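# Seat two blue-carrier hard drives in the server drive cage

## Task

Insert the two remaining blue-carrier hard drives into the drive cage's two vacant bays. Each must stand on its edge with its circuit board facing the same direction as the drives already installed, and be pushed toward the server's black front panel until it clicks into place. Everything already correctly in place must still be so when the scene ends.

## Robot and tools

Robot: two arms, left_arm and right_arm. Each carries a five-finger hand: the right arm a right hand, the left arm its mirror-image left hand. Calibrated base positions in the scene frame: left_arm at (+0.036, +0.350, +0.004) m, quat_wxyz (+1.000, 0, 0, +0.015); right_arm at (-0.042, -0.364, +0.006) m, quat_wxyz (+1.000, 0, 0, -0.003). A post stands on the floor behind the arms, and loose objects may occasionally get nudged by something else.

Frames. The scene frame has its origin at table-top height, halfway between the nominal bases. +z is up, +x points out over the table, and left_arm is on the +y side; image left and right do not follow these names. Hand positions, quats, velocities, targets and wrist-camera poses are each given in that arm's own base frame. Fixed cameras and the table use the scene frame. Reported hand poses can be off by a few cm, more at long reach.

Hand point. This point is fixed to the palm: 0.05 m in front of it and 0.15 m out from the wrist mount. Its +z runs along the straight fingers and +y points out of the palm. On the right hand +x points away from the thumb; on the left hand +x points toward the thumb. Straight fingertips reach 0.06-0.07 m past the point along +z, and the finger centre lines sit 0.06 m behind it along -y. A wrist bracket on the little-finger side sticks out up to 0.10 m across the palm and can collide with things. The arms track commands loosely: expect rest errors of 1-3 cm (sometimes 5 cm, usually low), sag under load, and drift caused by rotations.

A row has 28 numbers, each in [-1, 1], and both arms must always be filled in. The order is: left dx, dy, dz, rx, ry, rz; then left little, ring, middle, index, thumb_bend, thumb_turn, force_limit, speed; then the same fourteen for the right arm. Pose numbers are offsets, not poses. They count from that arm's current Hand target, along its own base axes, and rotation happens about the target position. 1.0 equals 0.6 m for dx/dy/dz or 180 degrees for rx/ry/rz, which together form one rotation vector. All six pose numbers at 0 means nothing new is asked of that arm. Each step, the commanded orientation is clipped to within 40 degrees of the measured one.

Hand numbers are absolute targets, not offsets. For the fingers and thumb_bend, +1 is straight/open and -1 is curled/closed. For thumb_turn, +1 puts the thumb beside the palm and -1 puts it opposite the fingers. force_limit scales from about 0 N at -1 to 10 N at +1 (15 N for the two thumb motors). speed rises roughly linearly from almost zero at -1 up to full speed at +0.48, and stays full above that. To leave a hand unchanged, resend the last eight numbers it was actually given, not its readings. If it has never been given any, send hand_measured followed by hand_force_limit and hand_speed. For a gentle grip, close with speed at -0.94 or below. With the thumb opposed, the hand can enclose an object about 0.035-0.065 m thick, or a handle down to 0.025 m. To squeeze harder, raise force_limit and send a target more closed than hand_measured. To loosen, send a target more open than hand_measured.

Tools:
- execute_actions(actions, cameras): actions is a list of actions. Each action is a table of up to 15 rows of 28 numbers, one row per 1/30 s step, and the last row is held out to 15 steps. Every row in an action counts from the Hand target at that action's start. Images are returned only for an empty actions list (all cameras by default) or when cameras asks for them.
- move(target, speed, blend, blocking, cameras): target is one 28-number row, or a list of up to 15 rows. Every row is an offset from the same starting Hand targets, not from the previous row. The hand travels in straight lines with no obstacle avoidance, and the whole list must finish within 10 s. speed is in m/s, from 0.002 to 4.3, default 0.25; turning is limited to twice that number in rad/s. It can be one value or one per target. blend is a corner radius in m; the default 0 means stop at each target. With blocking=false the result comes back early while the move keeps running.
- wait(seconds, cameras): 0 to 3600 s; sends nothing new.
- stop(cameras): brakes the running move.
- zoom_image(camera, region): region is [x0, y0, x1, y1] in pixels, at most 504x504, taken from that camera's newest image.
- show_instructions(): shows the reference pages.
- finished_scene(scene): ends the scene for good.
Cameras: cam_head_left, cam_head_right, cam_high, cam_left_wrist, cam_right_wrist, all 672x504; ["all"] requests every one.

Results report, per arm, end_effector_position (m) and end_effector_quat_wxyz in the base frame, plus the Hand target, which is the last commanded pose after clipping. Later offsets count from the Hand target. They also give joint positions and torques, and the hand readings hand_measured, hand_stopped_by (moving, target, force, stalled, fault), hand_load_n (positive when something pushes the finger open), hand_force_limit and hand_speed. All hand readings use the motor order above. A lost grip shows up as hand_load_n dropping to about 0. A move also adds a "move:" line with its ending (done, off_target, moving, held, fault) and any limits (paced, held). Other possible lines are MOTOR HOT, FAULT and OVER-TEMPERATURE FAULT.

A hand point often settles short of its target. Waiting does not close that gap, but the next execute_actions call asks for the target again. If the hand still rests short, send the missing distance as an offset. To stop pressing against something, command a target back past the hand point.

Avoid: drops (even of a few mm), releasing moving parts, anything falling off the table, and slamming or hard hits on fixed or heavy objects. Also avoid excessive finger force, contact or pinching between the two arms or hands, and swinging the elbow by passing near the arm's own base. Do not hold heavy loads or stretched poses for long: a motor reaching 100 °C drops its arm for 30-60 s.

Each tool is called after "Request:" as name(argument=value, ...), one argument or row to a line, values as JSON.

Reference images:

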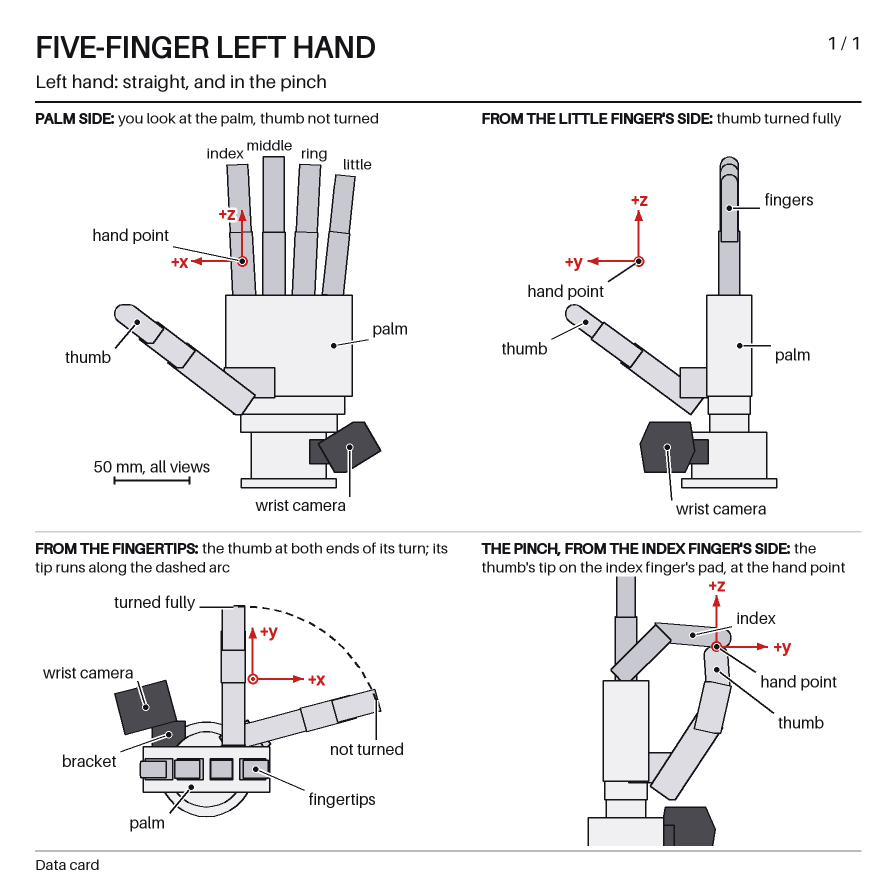

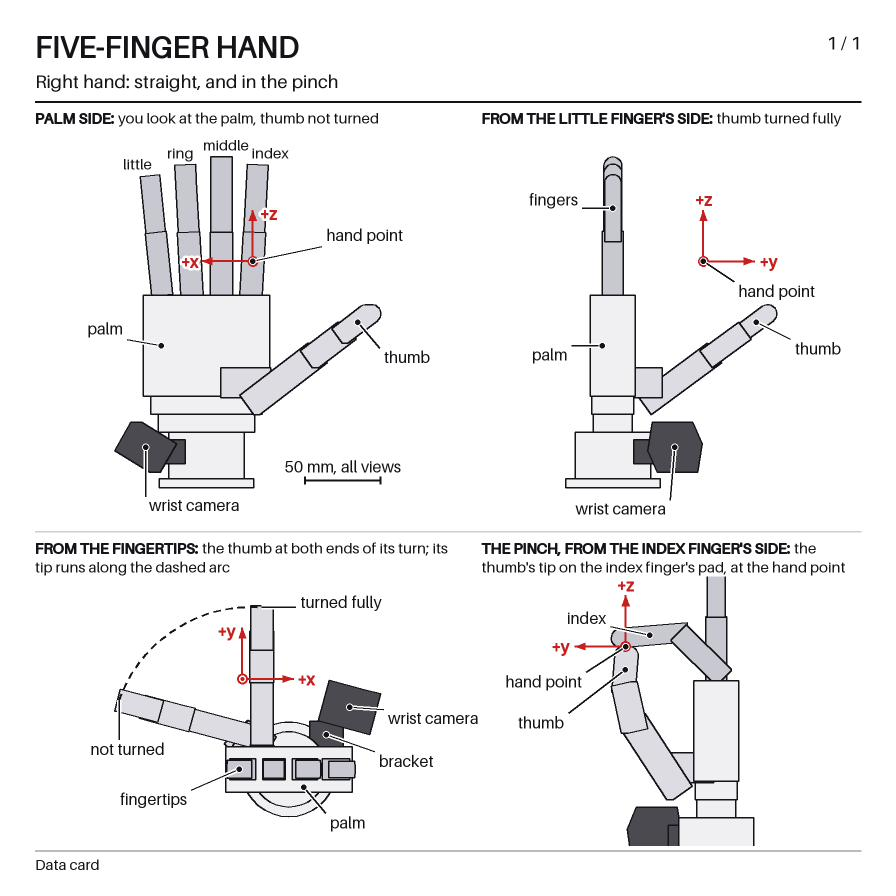

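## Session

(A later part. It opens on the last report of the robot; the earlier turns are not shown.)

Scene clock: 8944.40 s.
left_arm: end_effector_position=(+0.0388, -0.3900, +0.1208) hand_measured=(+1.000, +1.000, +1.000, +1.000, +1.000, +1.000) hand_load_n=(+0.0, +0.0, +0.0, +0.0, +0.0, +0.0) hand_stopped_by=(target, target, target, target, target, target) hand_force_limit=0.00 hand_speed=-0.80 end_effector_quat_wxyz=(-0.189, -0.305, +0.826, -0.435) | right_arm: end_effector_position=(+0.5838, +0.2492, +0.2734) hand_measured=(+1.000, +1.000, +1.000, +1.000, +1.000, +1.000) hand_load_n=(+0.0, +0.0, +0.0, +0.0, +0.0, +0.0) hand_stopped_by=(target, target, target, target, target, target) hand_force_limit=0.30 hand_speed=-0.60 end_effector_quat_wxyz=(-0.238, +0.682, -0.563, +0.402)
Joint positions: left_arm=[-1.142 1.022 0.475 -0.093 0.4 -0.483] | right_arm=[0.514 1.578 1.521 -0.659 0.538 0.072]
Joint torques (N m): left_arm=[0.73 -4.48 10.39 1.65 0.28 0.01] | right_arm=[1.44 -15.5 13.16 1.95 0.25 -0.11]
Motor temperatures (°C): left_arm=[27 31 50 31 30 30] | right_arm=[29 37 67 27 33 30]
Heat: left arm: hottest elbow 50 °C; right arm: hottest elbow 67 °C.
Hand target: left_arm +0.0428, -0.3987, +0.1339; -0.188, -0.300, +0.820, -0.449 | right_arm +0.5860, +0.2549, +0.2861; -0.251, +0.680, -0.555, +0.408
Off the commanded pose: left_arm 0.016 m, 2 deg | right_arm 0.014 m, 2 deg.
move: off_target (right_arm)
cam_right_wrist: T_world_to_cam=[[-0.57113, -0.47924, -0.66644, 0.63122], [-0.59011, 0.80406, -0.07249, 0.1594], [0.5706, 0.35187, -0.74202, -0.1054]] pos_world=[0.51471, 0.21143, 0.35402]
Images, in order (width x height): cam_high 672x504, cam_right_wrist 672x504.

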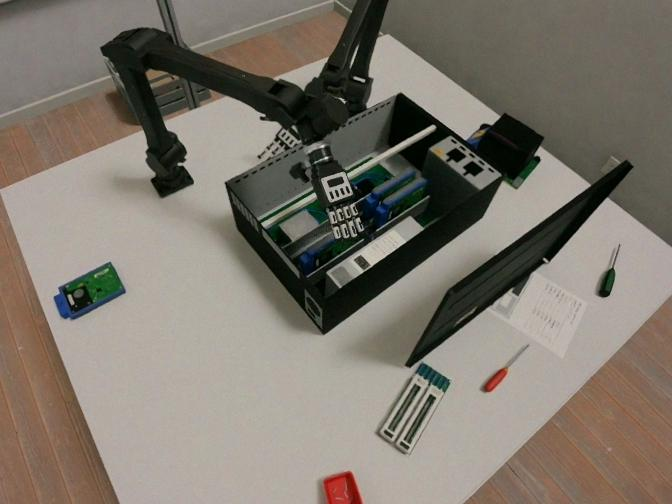

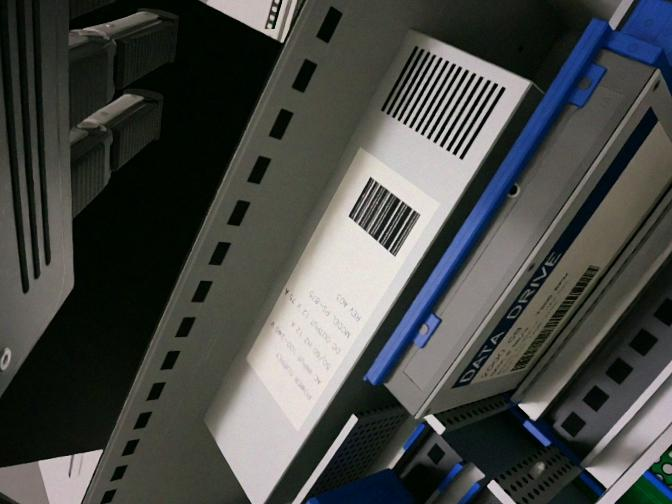

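Request:
zoom_image(
  camera="cam_right_wrist",
  region=[320, 330, 600, 504],
)

Request:
move(
  target=[0,0,0,0,0,0,1,1,1,1,1,1,0,-0.8,-0.015,0.4208,0.0,0,0,0,1,1,1,1,1,1,0.3,-0.6],
  speed=0.2,
  cameras=["cam_right_wrist","cam_high"],
)

Request:
zoom_image(
  camera="cam_right_wrist",
  region=[320, 330, 600, 504],
)

Scaled by 1.800 from the camera's image (finer frame: 960x720).

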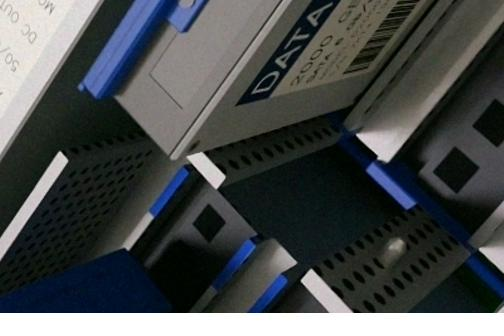

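Scene clock: 8955.23 s.
left_arm: end_effector_position=(+0.0388, -0.3900, +0.1208) hand_measured=(+1.000, +1.000, +1.000, +1.000, +1.000, +1.000) hand_load_n=(+0.0, +0.0, +0.0, +0.0, +0.0, +0.0) hand_stopped_by=(target, target, target, target, target, target) hand_force_limit=0.00 hand_speed=-0.80 end_effector_quat_wxyz=(-0.189, -0.305, +0.826, -0.435) | right_arm: end_effector_position=(+0.5659, +0.5004, +0.2677) hand_measured=(+1.000, +1.000, +1.000, +1.000, +1.000, +1.000) hand_load_n=(+0.0, +0.0, +0.0, +0.0, +0.0, +0.0) hand_stopped_by=(target, target, target, target, target, target) hand_force_limit=0.30 hand_speed=-0.60 end_effector_quat_wxyz=(-0.233, +0.695, -0.544, +0.407)
Joint positions: left_arm=[-1.142 1.022 0.475 -0.093 0.4 -0.483] | right_arm=[0.859 2.038 2.174 -1.035 0.774 0.333]
Joint torques (N m): left_arm=[0.67 -4.54 10.4 1.63 0.28 0.01] | right_arm=[-0.26 -20.54 17.65 0.87 0.54 0.17]
Motor temperatures (°C): left_arm=[27 31 50 31 30 30] | right_arm=[29 37 66 27 33 30]
Heat: left arm: hottest elbow 50 °C; right arm: hottest elbow 66 °C.
Hand target: left_arm +0.0428, -0.3987, +0.1339; -0.188, -0.300, +0.820, -0.449 | right_arm +0.5769, +0.5075, +0.2860; -0.251, +0.681, -0.555, +0.408
Off the commanded pose: left_arm 0.016 m, 2 deg | right_arm 0.023 m, 3 deg.
move: off_target (right_arm)
cam_right_wrist: T_world_to_cam=[[-0.55422, -0.52026, -0.64975, 0.74412], [-0.61688, 0.78081, -0.09902, -0.01976], [0.55884, 0.34593, -0.75367, -0.17509]] pos_world=[0.49806, 0.46313, 0.34958]
Images, in order (width x height): cam_high 672x504, cam_right_wrist 672x504.

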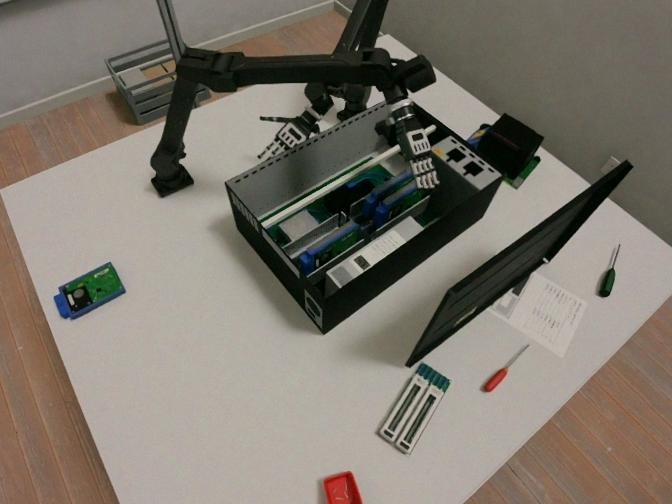

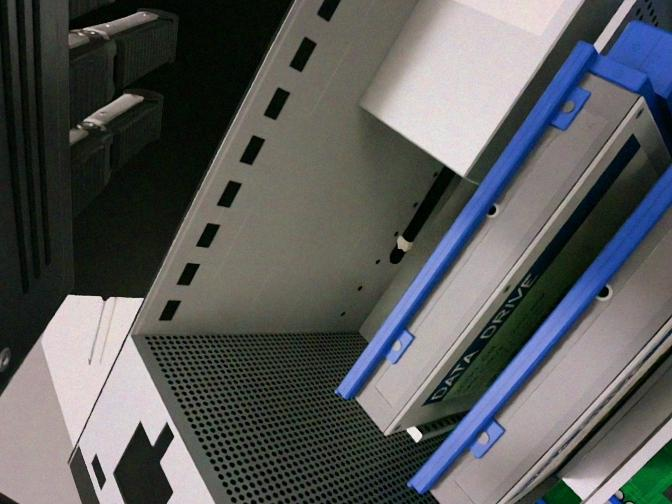

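Scaled by 1.800 from the camera's image (finer frame: 960x720).

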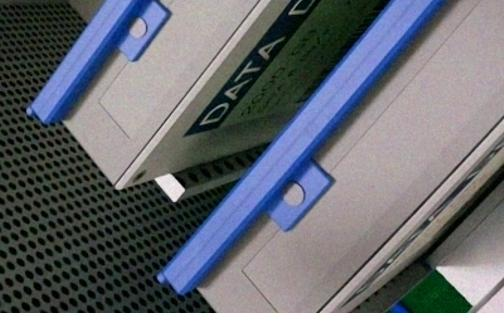

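Request:
zoom_image(
  camera="cam_right_wrist",
  region=[370, 390, 450, 470],
)

Request:
move(
  target=[0,0,0,0,0,0,1,1,1,1,1,1,0,-0.8,-0.003,-0.4208,-0.006,0,0,0,1,1,1,1,1,1,0.3,-0.6],
  speed=0.2,
  cameras=["cam_right_wrist","cam_high"],
)

Request:
zoom_image(
  camera="cam_right_wrist",
  region=[390, 370, 470, 450],
)

Scaled by 6.300 from the camera's image (finer frame: 960x720).

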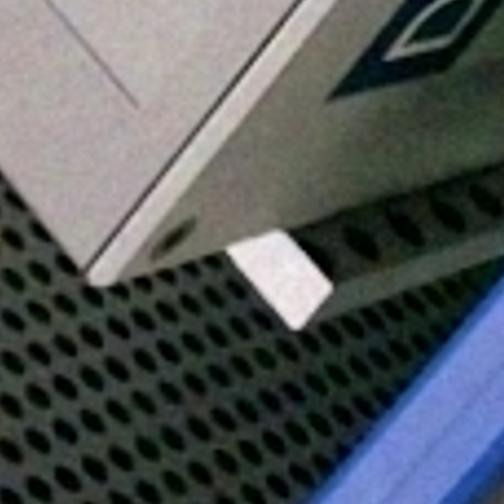

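Scene clock: 8975.27 s.
left_arm: end_effector_position=(+0.0388, -0.3900, +0.1208) hand_measured=(+1.000, +1.000, +1.000, +1.000, +1.000, +1.000) hand_load_n=(+0.0, +0.0, +0.0, +0.0, +0.0, +0.0) hand_stopped_by=(target, target, target, target, target, target) hand_force_limit=0.00 hand_speed=-0.80 end_effector_quat_wxyz=(-0.189, -0.305, +0.826, -0.435) | right_arm: end_effector_position=(+0.5764, +0.2548, +0.2767) hand_measured=(+1.000, +1.000, +1.000, +1.000, +1.000, +1.000) hand_load_n=(+0.0, +0.0, +0.0, +0.0, +0.0, -0.5) hand_stopped_by=(target, target, target, target, target, target) hand_force_limit=0.30 hand_speed=-0.60 end_effector_quat_wxyz=(-0.243, +0.680, -0.561, +0.404)
Joint positions: left_arm=[-1.142 1.022 0.475 -0.093 0.4 -0.483] | right_arm=[0.53 1.56 1.504 -0.651 0.549 0.08]
Joint torques (N m): left_arm=[0.67 -4.48 10.37 1.63 0.28 0.01] | right_arm=[0.26 -15.33 11.23 1.78 0.18 -0.17]
Motor temperatures (°C): left_arm=[27 31 50 31 30 30] | right_arm=[29 39 68 27 33 30]
Heat: left arm: hottest elbow 50 °C; right arm: hottest elbow 68 °C.
Hand target: left_arm +0.0428, -0.3987, +0.1339; -0.188, -0.300, +0.820, -0.449 | right_arm +0.5750, +0.2550, +0.2825; -0.251, +0.680, -0.555, +0.408
Off the commanded pose: left_arm 0.016 m, 2 deg | right_arm 0.006 m, 1 deg.
move: done
cam_right_wrist: T_world_to_cam=[[-0.56129, -0.47797, -0.67565, 0.62851], [-0.59224, 0.80222, -0.07552, 0.15326], [0.57811, 0.35776, -0.73335, -0.10893]] pos_world=[0.50651, 0.21644, 0.35634]
Images, in order (width x height): cam_high 672x504, cam_right_wrist 672x504.

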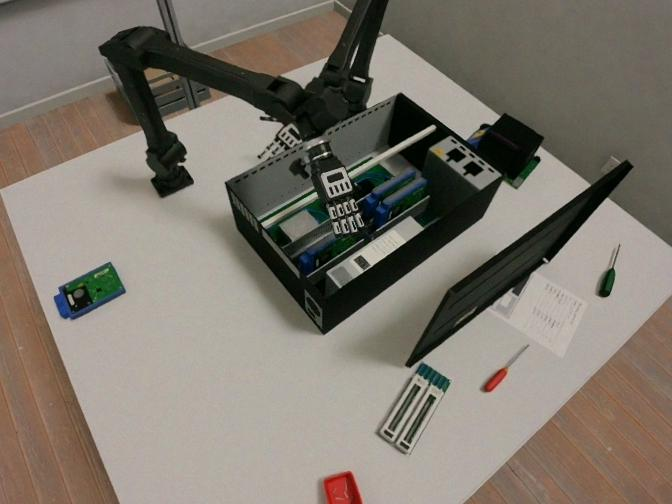

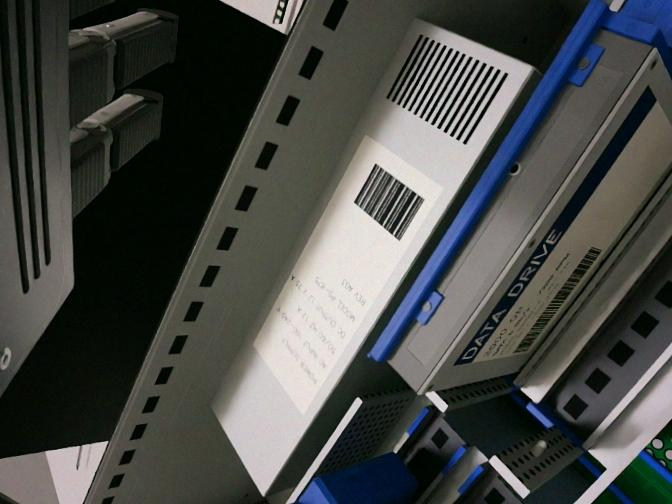

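Scaled by 6.300 from the camera's image (finer frame: 960x720).

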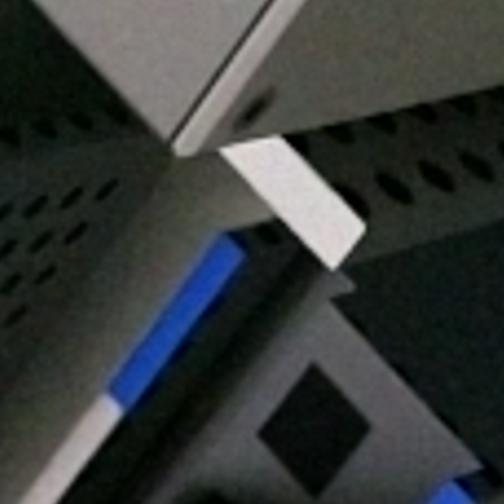

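Request:
zoom_image(
  camera="cam_right_wrist",
  region=[480, 320, 580, 420],
)

Request:
zoom_image(
  camera="cam_right_wrist",
  region=[572, 180, 672, 280],
)

Request:
zoom_image(
  camera="cam_right_wrist",
  region=[480, 380, 600, 500],
)

Scaled by 5.040 from the camera's image (finer frame: 960x720).

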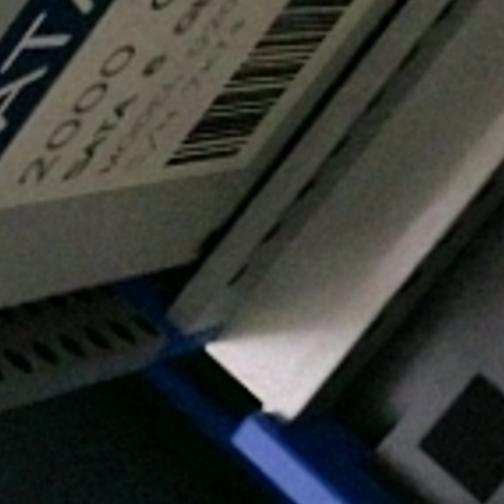

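Scaled by 5.040 from the camera's image (finer frame: 960x720).

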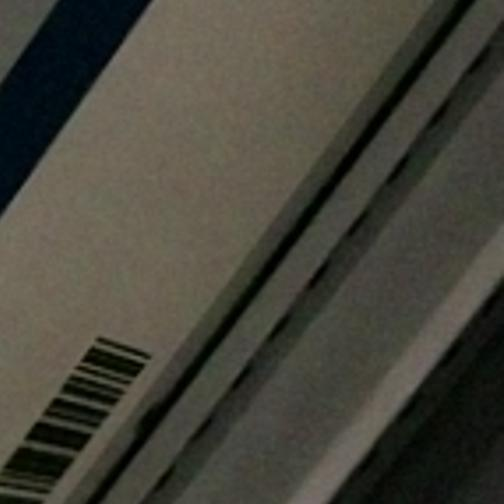

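Scaled by 4.200 from the camera's image (finer frame: 960x720).

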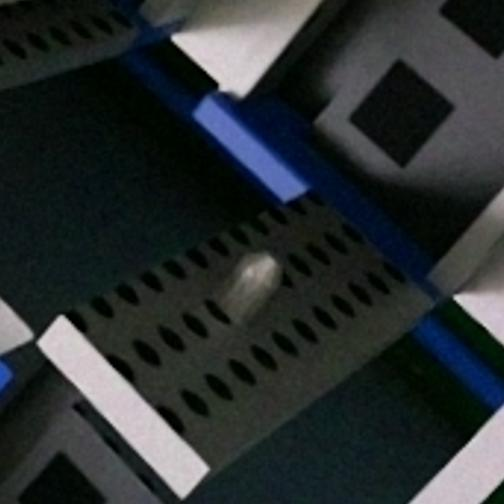

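Request:
zoom_image(
  camera="cam_high",
  region=[90, 250, 140, 300],
)

Request:
zoom_image(
  camera="cam_right_wrist",
  region=[510, 420, 570, 480],
)

Scaled by 10.080 from the camera's image (finer frame: 960x720).

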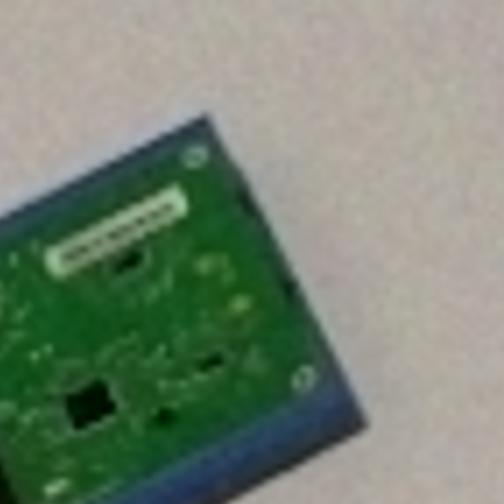

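Scaled by 8.400 from the camera's image (finer frame: 960x720).

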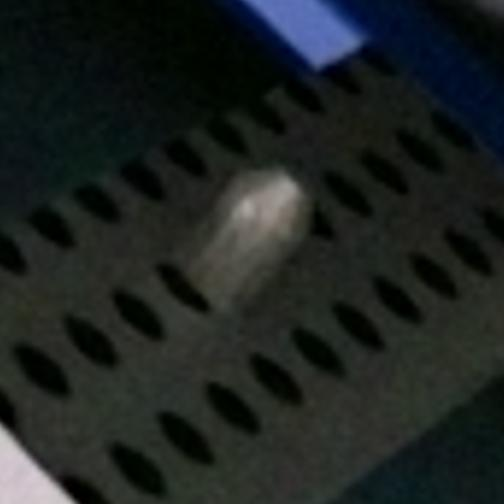

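Request:
move(
  target=[
    [0,0,0,0,0,0,1,1,1,1,1,1,0,-0.8,-0.03,0.04,0.08,-0.2566,0.0602,0.4743,-0.8,-0.8,-0.8,-0.8,1,1,0.3,-0.6],
    [0,0,0,0,0,0,1,1,1,1,1,1,0,-0.8,-0.0133,0.1217,-0.04,-0.2566,0.0602,0.4743,-0.8,-0.8,-0.8,-0.8,1,1,0.3,-0.6],
  ],
  speed=0.2,
  blend=[0.01,0],
  cameras=["cam_right_wrist","cam_high","cam_head_left"],
)

Scene clock: 9230.27 s.
left_arm: end_effector_position=(+0.0388, -0.3900, +0.1208) hand_measured=(+1.000, +1.000, +1.000, +1.000, +1.000, +1.000) hand_load_n=(+0.0, +0.0, +0.0, +0.0, +0.0, +0.0) hand_stopped_by=(target, target, target, target, target, target) hand_force_limit=0.00 hand_speed=-0.80 end_effector_quat_wxyz=(-0.189, -0.305, +0.826, -0.435) | right_arm: end_effector_position=(+0.5645, +0.3268, +0.2635) hand_measured=(-0.800, -0.800, -0.800, -0.800, +1.000, +1.000) hand_load_n=(+0.0, +0.0, +0.0, +0.0, +0.0, +0.0) hand_stopped_by=(target, target, target, target, target, target) hand_force_limit=0.30 hand_speed=-0.60 end_effector_quat_wxyz=(-0.145, +0.936, +0.211, +0.242)
Joint positions: left_arm=[-1.142 1.022 0.475 -0.093 0.4 -0.483] | right_arm=[0.579 1.755 1.821 -1.071 -0.098 -1.407]
Joint torques (N m): left_arm=[0.67 -4.48 10.39 1.65 0.28 0.01] | right_arm=[0.73 -16.56 11 1.55 0.16 0.13]
Motor temperatures (°C): left_arm=[27 31 50 31 30 30] | right_arm=[29 37 56 28 31 30]
Heat: left arm: hottest elbow 50 °C; right arm: hottest elbow 56 °C.
Hand target: left_arm +0.0428, -0.3987, +0.1339; -0.188, -0.300, +0.820, -0.449 | right_arm +0.5671, +0.3279, +0.2584; -0.145, +0.936, +0.207, +0.244
Off the commanded pose: left_arm 0.016 m, 2 deg | right_arm 0.006 m, 1 deg.
move: done
cam_right_wrist: T_world_to_cam=[[0.63567, -0.77187, -0.0121, -0.10718], [-0.77189, -0.63574, 0.00364, 0.63791], [-0.01051, 0.00703, -0.99992, 0.37965]] pos_world=[0.56452, 0.32015, 0.376]
Images, in order (width x height): cam_head_left 672x504, cam_high 672x504, cam_right_wrist 672x504.

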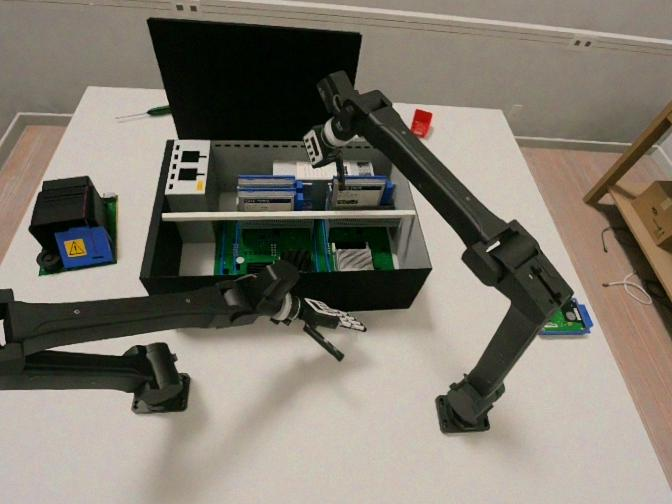

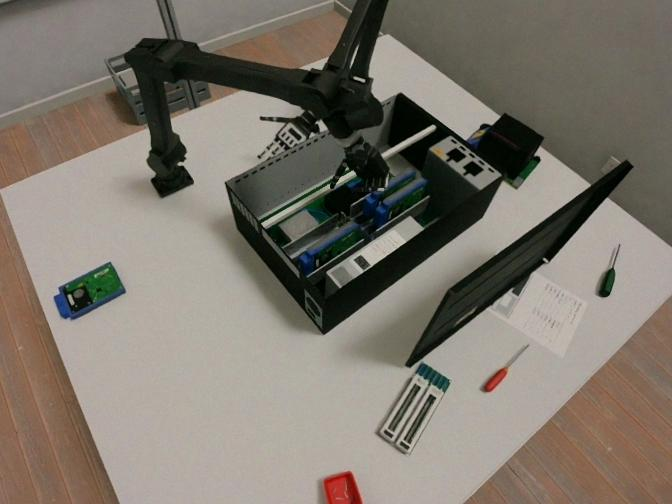

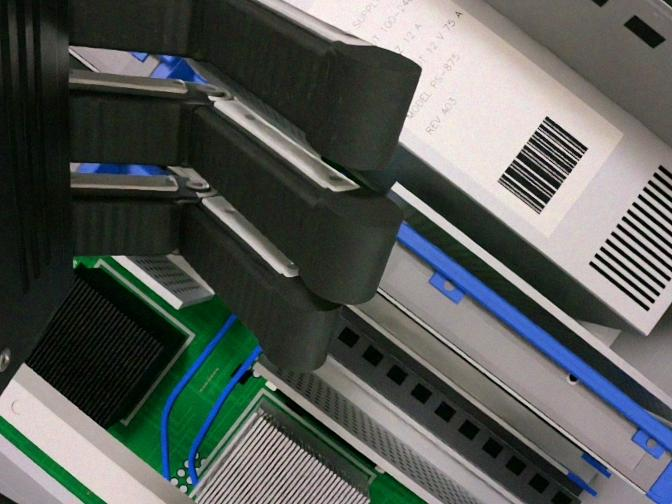

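Request:
move(
  target=[0,0,0,0,0,0,1,1,1,1,1,1,0,-0.8,0.0,-0.015,0.035,0,0,0,1,1,1,1,1,1,0.3,-0.4],
  speed=0.15,
  cameras=["cam_right_wrist","cam_high"],
)

Request:
zoom_image(
  camera="cam_right_wrist",
  region=[200, 150, 500, 400],
)

Scene clock: 9239.47 s.
left_arm: end_effector_position=(+0.0388, -0.3900, +0.1208) hand_measured=(+1.000, +1.000, +1.000, +1.000, +1.000, +1.000) hand_load_n=(+0.0, +0.0, +0.0, +0.0, +0.0, -0.5) hand_stopped_by=(target, target, target, target, target, target) hand_force_limit=0.00 hand_speed=-0.80 end_effector_quat_wxyz=(-0.189, -0.305, +0.826, -0.435) | right_arm: end_effector_position=(+0.5598, +0.3203, +0.2603) hand_measured=(+1.000, +1.000, +1.000, +1.000, +1.000, +1.000) hand_load_n=(+0.0, +0.0, +0.0, +0.0, +0.0, +0.0) hand_stopped_by=(target, target, target, target, target, target) hand_force_limit=0.30 hand_speed=-0.40 end_effector_quat_wxyz=(-0.140, +0.940, +0.209, +0.230)
Joint positions: left_arm=[-1.142 1.022 0.475 -0.093 0.4 -0.483] | right_arm=[0.575 1.755 1.821 -1.1 -0.098 -1.407]
Joint torques (N m): left_arm=[0.73 -4.48 10.39 1.63 0.28 0.01] | right_arm=[0.44 -18.02 14.71 0.66 -0.09 0.01]
Motor temperatures (°C): left_arm=[27 31 50 31 30 30] | right_arm=[29 37 57 28 31 30]
Heat: left arm: hottest elbow 50 °C; right arm: hottest elbow 57 °C.
Hand target: left_arm +0.0428, -0.3987, +0.1339; -0.188, -0.300, +0.820, -0.449 | right_arm +0.5671, +0.3191, +0.2794; -0.145, +0.936, +0.207, +0.244
Off the commanded pose: left_arm 0.016 m, 2 deg | right_arm 0.021 m, 2 deg.
move: off_target (right_arm)
cam_right_wrist: T_world_to_cam=[[0.63196, -0.77484, -0.01559, -0.10531], [-0.77421, -0.6321, 0.03249, 0.62282], [-0.03503, -0.00847, -0.99935, 0.39496]] pos_world=[0.56258, 0.31543, 0.37282]
Images, in order (width x height): cam_high 672x504, cam_right_wrist 672x504.

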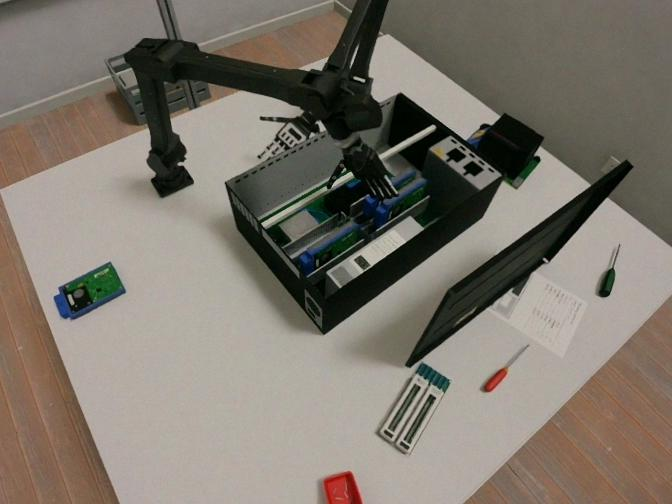

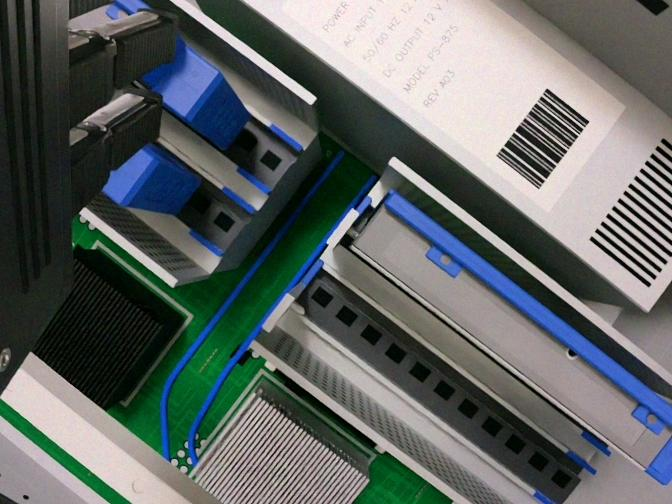

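Scaled by 1.680 from the camera's image (finer frame: 960x720).

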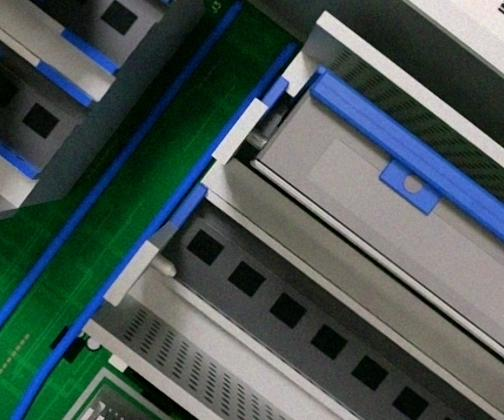

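Request:
zoom_image(
  camera="cam_right_wrist",
  region=[300, 170, 420, 290],
)

Request:
zoom_image(
  camera="cam_right_wrist",
  region=[560, 380, 672, 492],
)

Request:
zoom_image(
  camera="cam_right_wrist",
  region=[180, 80, 320, 220],
)

Scaled by 4.200 from the camera's image (finer frame: 960x720).

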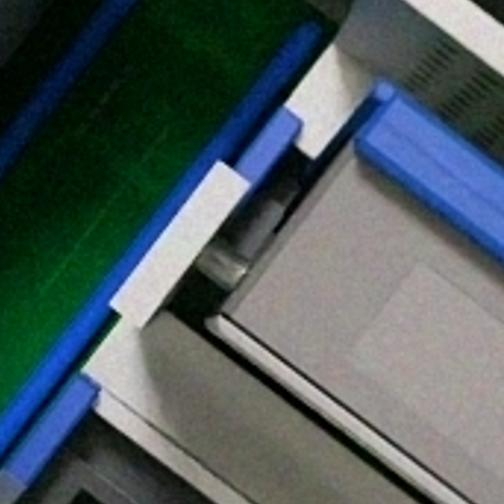

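Scaled by 4.500 from the camera's image (finer frame: 960x720).

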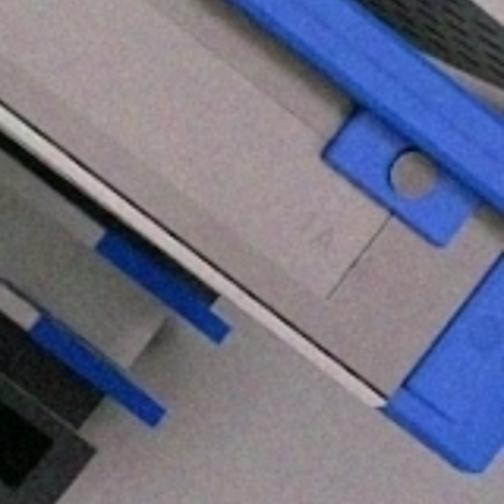

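Scaled by 3.600 from the camera's image (finer frame: 960x720).

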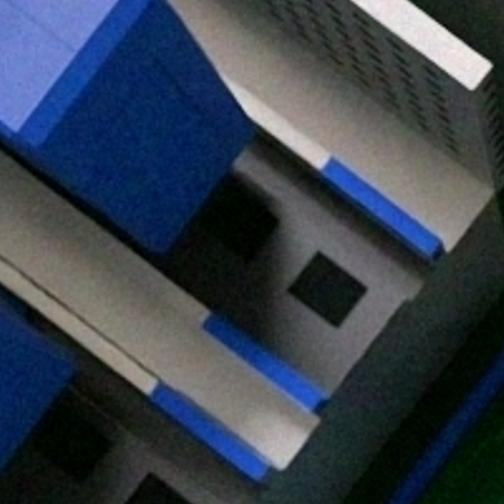

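Request:
zoom_image(
  camera="cam_right_wrist",
  region=[250, 250, 350, 350],
)

Request:
zoom_image(
  camera="cam_right_wrist",
  region=[330, 200, 390, 260],
)

Scaled by 5.040 from the camera's image (finer frame: 960x720).

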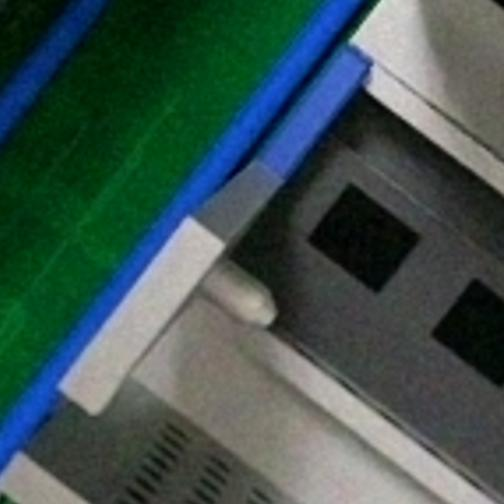

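Scaled by 8.400 from the camera's image (finer frame: 960x720).

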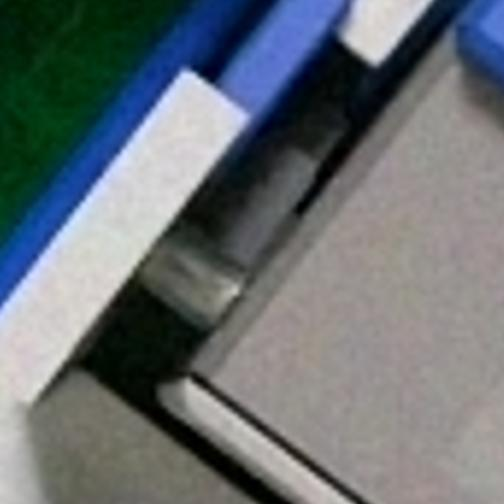

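Request:
execute_actions(
  actions=[],
)

Scene clock: 9319.83 s.
left_arm: end_effector_position=(+0.0388, -0.3900, +0.1208) hand_measured=(+1.000, +1.000, +1.000, +1.000, +1.000, +1.000) hand_load_n=(+0.0, +0.0, +0.0, -0.5, +0.0, +0.0) hand_stopped_by=(target, target, target, target, target, target) hand_force_limit=0.00 hand_speed=-0.80 end_effector_quat_wxyz=(-0.189, -0.305, +0.826, -0.435) | right_arm: end_effector_position=(+0.5598, +0.3203, +0.2603) hand_measured=(+1.000, +1.000, +1.000, +1.000, +1.000, +1.000) hand_load_n=(+0.0, +0.0, +0.0, +0.0, +0.0, +0.0) hand_stopped_by=(target, target, target, target, target, target) hand_force_limit=0.30 hand_speed=-0.40 end_effector_quat_wxyz=(-0.140, +0.940, +0.209, +0.230)
Joint positions: left_arm=[-1.142 1.022 0.475 -0.093 0.4 -0.483] | right_arm=[0.575 1.755 1.821 -1.1 -0.098 -1.407]
Joint velocities: within noise
Joint torques (N m): left_arm=[0.62 -4.48 10.4 1.63 0.28 0.01] | right_arm=[0.38 -17.2 15.04 0.98 -0.11 -0.07]
Motor temperatures (°C): left_arm=[27 31 50 31 30 30] | right_arm=[29 38 64 27 31 30]
Heat: left arm: hottest elbow 50 °C; right arm: hottest elbow 64 °C.
Hand target: left_arm +0.0428, -0.3987, +0.1339; -0.188, -0.300, +0.820, -0.449 | right_arm +0.5671, +0.3191, +0.2794; -0.145, +0.936, +0.207, +0.244
Off the commanded pose: left_arm 0.016 m, 2 deg | right_arm 0.021 m, 2 deg.
camera_calibration:
cam_right_wrist: T_world_to_cam=[[0.63196, -0.77484, -0.01559, -0.10531], [-0.77421, -0.6321, 0.03249, 0.62282], [-0.03503, -0.00847, -0.99935, 0.39496]] pos_world=[0.56258, 0.31543, 0.37282]

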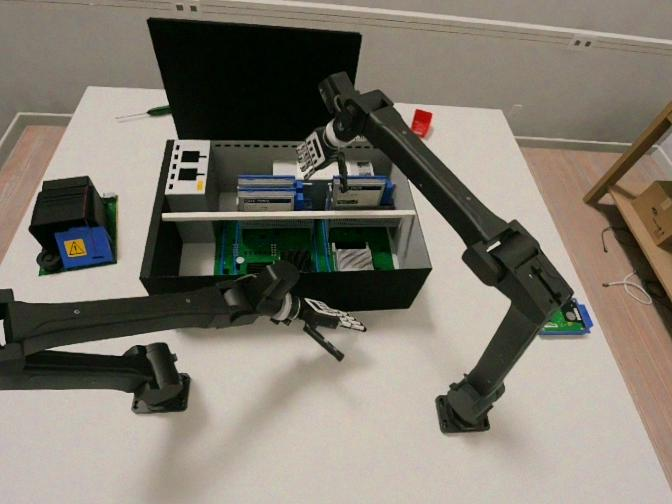

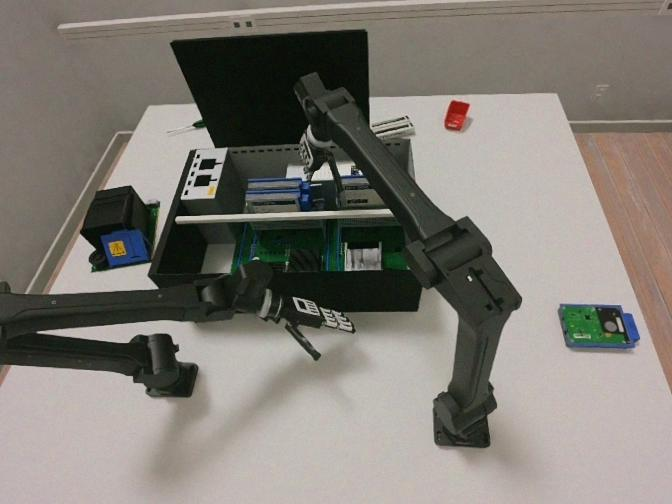

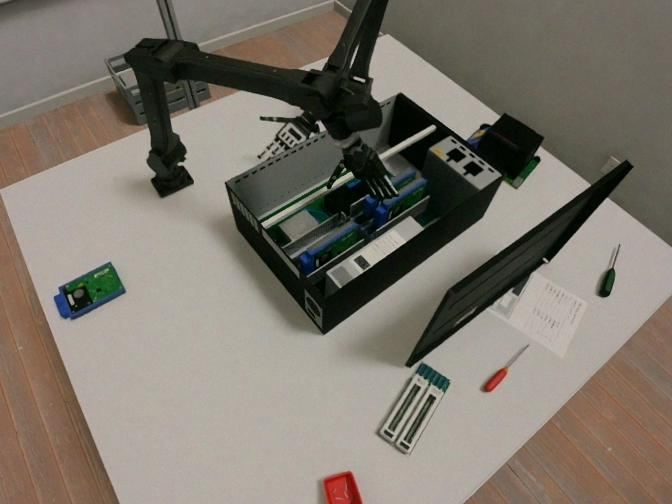

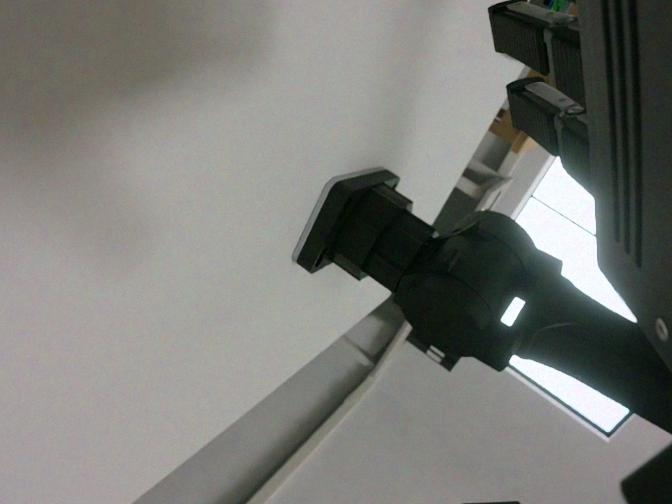

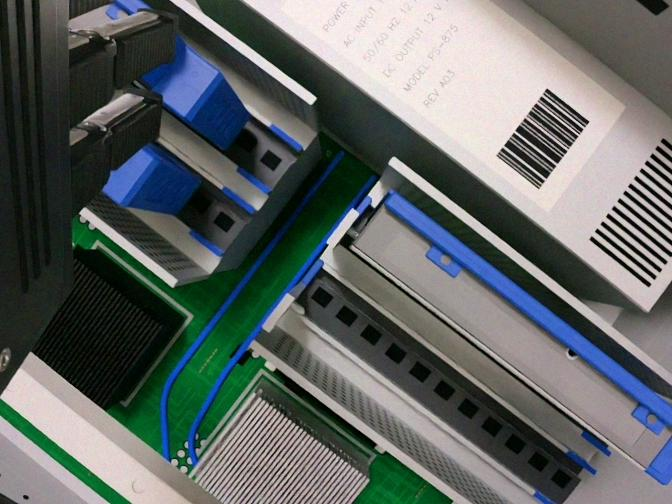

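Request:
zoom_image(
  camera="cam_right_wrist",
  region=[310, 180, 430, 270],
)

Request:
zoom_image(
  camera="cam_right_wrist",
  region=[160, 100, 320, 220],
)

Scaled by 4.200 from the camera's image (finer frame: 960x720).

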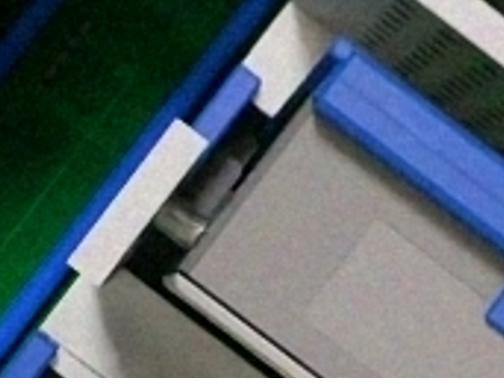

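Scaled by 3.150 from the camera's image (finer frame: 960x720).

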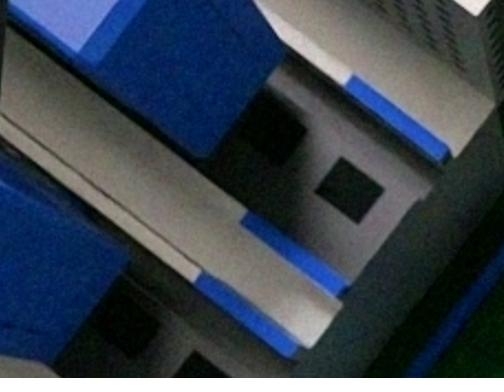

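Request:
zoom_image(
  camera="cam_head_right",
  region=[550, 290, 650, 360],
)

Request:
zoom_image(
  camera="cam_high",
  region=[40, 250, 140, 330],
)

Request:
zoom_image(
  camera="cam_high",
  region=[340, 150, 460, 240],
)

Scaled by 5.040 from the camera's image (finer frame: 960x720).

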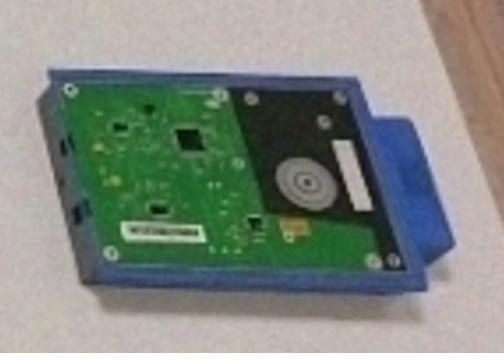

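Scaled by 5.040 from the camera's image (finer frame: 960x720).

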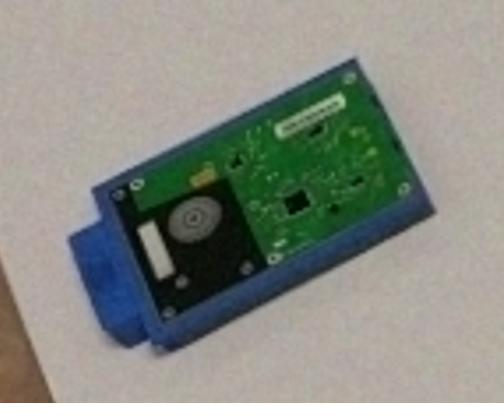

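Scaled by 4.200 from the camera's image (finer frame: 960x720).

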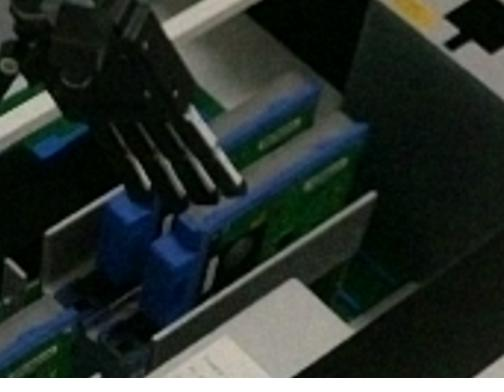

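Request:
zoom_image(
  camera="cam_right_wrist",
  region=[240, 250, 360, 340],
)

Scaled by 4.200 from the camera's image (finer frame: 960x720).

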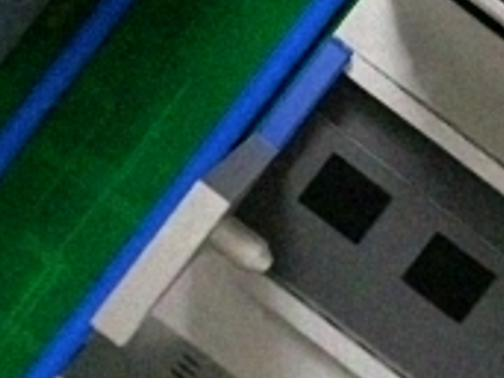

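Request:
move(
  target=[
    [0,0,0,0,0,0,1,1,1,1,1,1,0,-0.8, 0,-0.05,0.134,0,0,0,1,1,1,1,1,1,0.3,-0.4],
    [0,0,0,0,0,0,1,1,1,1,1,1,0,-0.8, 0.02,-0.115,0.134,0.2566,-0.0602,-0.4743,1,1,1,1,1,1,0.3,-0.4],
  ],
  speed=0.3,
  blend=0.02,
)

Scene clock: 9480.80 s.
left_arm: end_effector_position=(+0.0388, -0.3900, +0.1208) hand_measured=(+1.000, +1.000, +1.000, +1.000, +1.000, +1.000) hand_load_n=(+0.0, +0.0, +0.0, +0.0, +0.0, -0.5) hand_stopped_by=(target, target, target, target, target, target) hand_force_limit=0.00 hand_speed=-0.80 end_effector_quat_wxyz=(-0.189, -0.305, +0.826, -0.435) | right_arm: end_effector_position=(+0.5857, +0.2478, +0.3538) hand_measured=(+1.000, +1.000, +1.000, +1.000, +1.000, +1.000) hand_load_n=(+0.0, +0.0, +0.0, +0.0, +0.0, +0.0) hand_stopped_by=(target, target, target, target, target, target) hand_force_limit=0.30 hand_speed=-0.40 end_effector_quat_wxyz=(-0.245, +0.685, -0.552, +0.409)
Joint positions: left_arm=[-1.142 1.022 0.475 -0.093 0.4 -0.483] | right_arm=[0.511 1.575 1.718 -0.829 0.532 0.04]
Joint torques (N m): left_arm=[0.73 -4.48 10.39 1.63 0.28 0.01] | right_arm=[0.62 -16.15 11.55 1.09 0.45 0.23]
Motor temperatures (°C): left_arm=[27 31 50 31 30 30] | right_arm=[29 38 65 27 30 30]
Heat: left arm: hottest elbow 50 °C; right arm: hottest elbow 65 °C.
Hand target: left_arm +0.0428, -0.3987, +0.1339; -0.188, -0.300, +0.820, -0.449 | right_arm +0.5790, +0.2501, +0.3597; -0.251, +0.681, -0.555, +0.408
Off the commanded pose: left_arm 0.016 m, 2 deg | right_arm 0.009 m, 1 deg.
move: done

Request:
move(
  target=[0,0,0,0,0,0,1,1,1,1,1,1,0,-0.8, 0.0317,-0.12,0.0,0.304,0.1986,-0.5158,-0.8,-0.8,1,1,1,1,0.3,-0.6],
  speed=0.3,
  cameras=["cam_right_wrist","cam_head_left"],
)

Scene clock: 9492.53 s.
left_arm: end_effector_position=(+0.0388, -0.3900, +0.1208) hand_measured=(+1.000, +1.000, +1.000, +1.000, +1.000, +1.000) hand_load_n=(+0.0, +0.0, +0.0, +0.0, +0.0, +0.0) hand_stopped_by=(target, target, target, target, target, target) hand_force_limit=0.00 hand_speed=-0.80 end_effector_quat_wxyz=(-0.189, -0.305, +0.826, -0.435) | right_arm: end_effector_position=(+0.6039, +0.1834, +0.3512) hand_measured=(-0.800, -0.800, +1.000, +1.000, +1.000, +1.000) hand_load_n=(+0.0, +0.0, +0.0, +0.0, +0.0, +0.0) hand_stopped_by=(target, target, target, target, target, target) hand_force_limit=0.30 hand_speed=-0.60 end_effector_quat_wxyz=(+0.090, -0.004, +0.995, +0.038)
Joint positions: left_arm=[-1.142 1.022 0.475 -0.093 0.4 -0.483] | right_arm=[0.199 1.8 2.12 -1.7 -0.039 1.766]
Joint torques (N m): left_arm=[0.67 -4.48 10.37 1.65 0.28 0.01] | right_arm=[0.5 -17.96 9.81 0.16 -0.22 0.2]
Motor temperatures (°C): left_arm=[27 31 50 31 30 30] | right_arm=[29 38 63 27 30 30]
Heat: left arm: hottest elbow 50 °C; right arm: hottest elbow 63 °C.
Hand target: left_arm +0.0428, -0.3987, +0.1339; -0.188, -0.300, +0.820, -0.449 | right_arm +0.5982, +0.1781, +0.3598; -0.013, +0.000, +1.000, +0.008
Off the commanded pose: left_arm 0.016 m, 2 deg | right_arm 0.012 m, 12 deg.
joint sent to its limit (right arm) — joint 4 (wrist pitch), lower limit. The joint targets are off in orientation, not in position.
move: off_target (right_arm)
cam_right_wrist: T_world_to_cam=[[-0.26242, 0.9633, 0.0564, -0.0418], [0.70362, 0.15102, 0.69434, -0.70104], [0.66034, 0.22189, -0.71743, -0.07497]] pos_world=[0.5318, 0.16277, 0.43534]
Images, in order (width x height): cam_head_left 672x504, cam_right_wrist 672x504.

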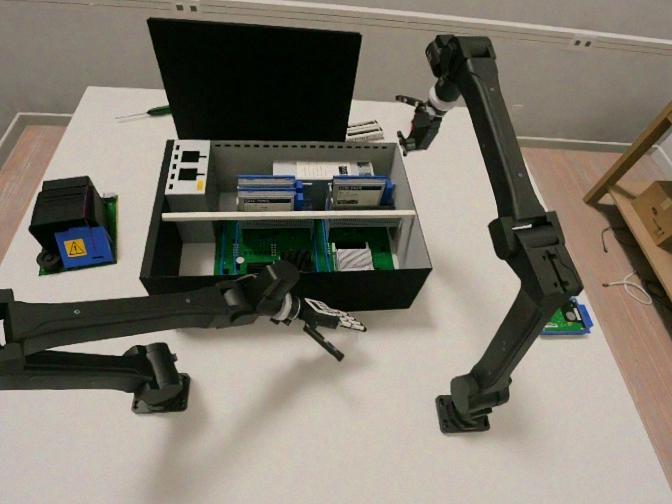

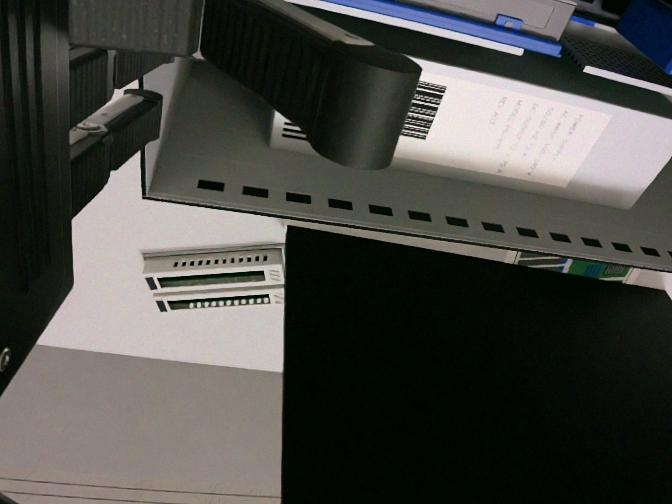

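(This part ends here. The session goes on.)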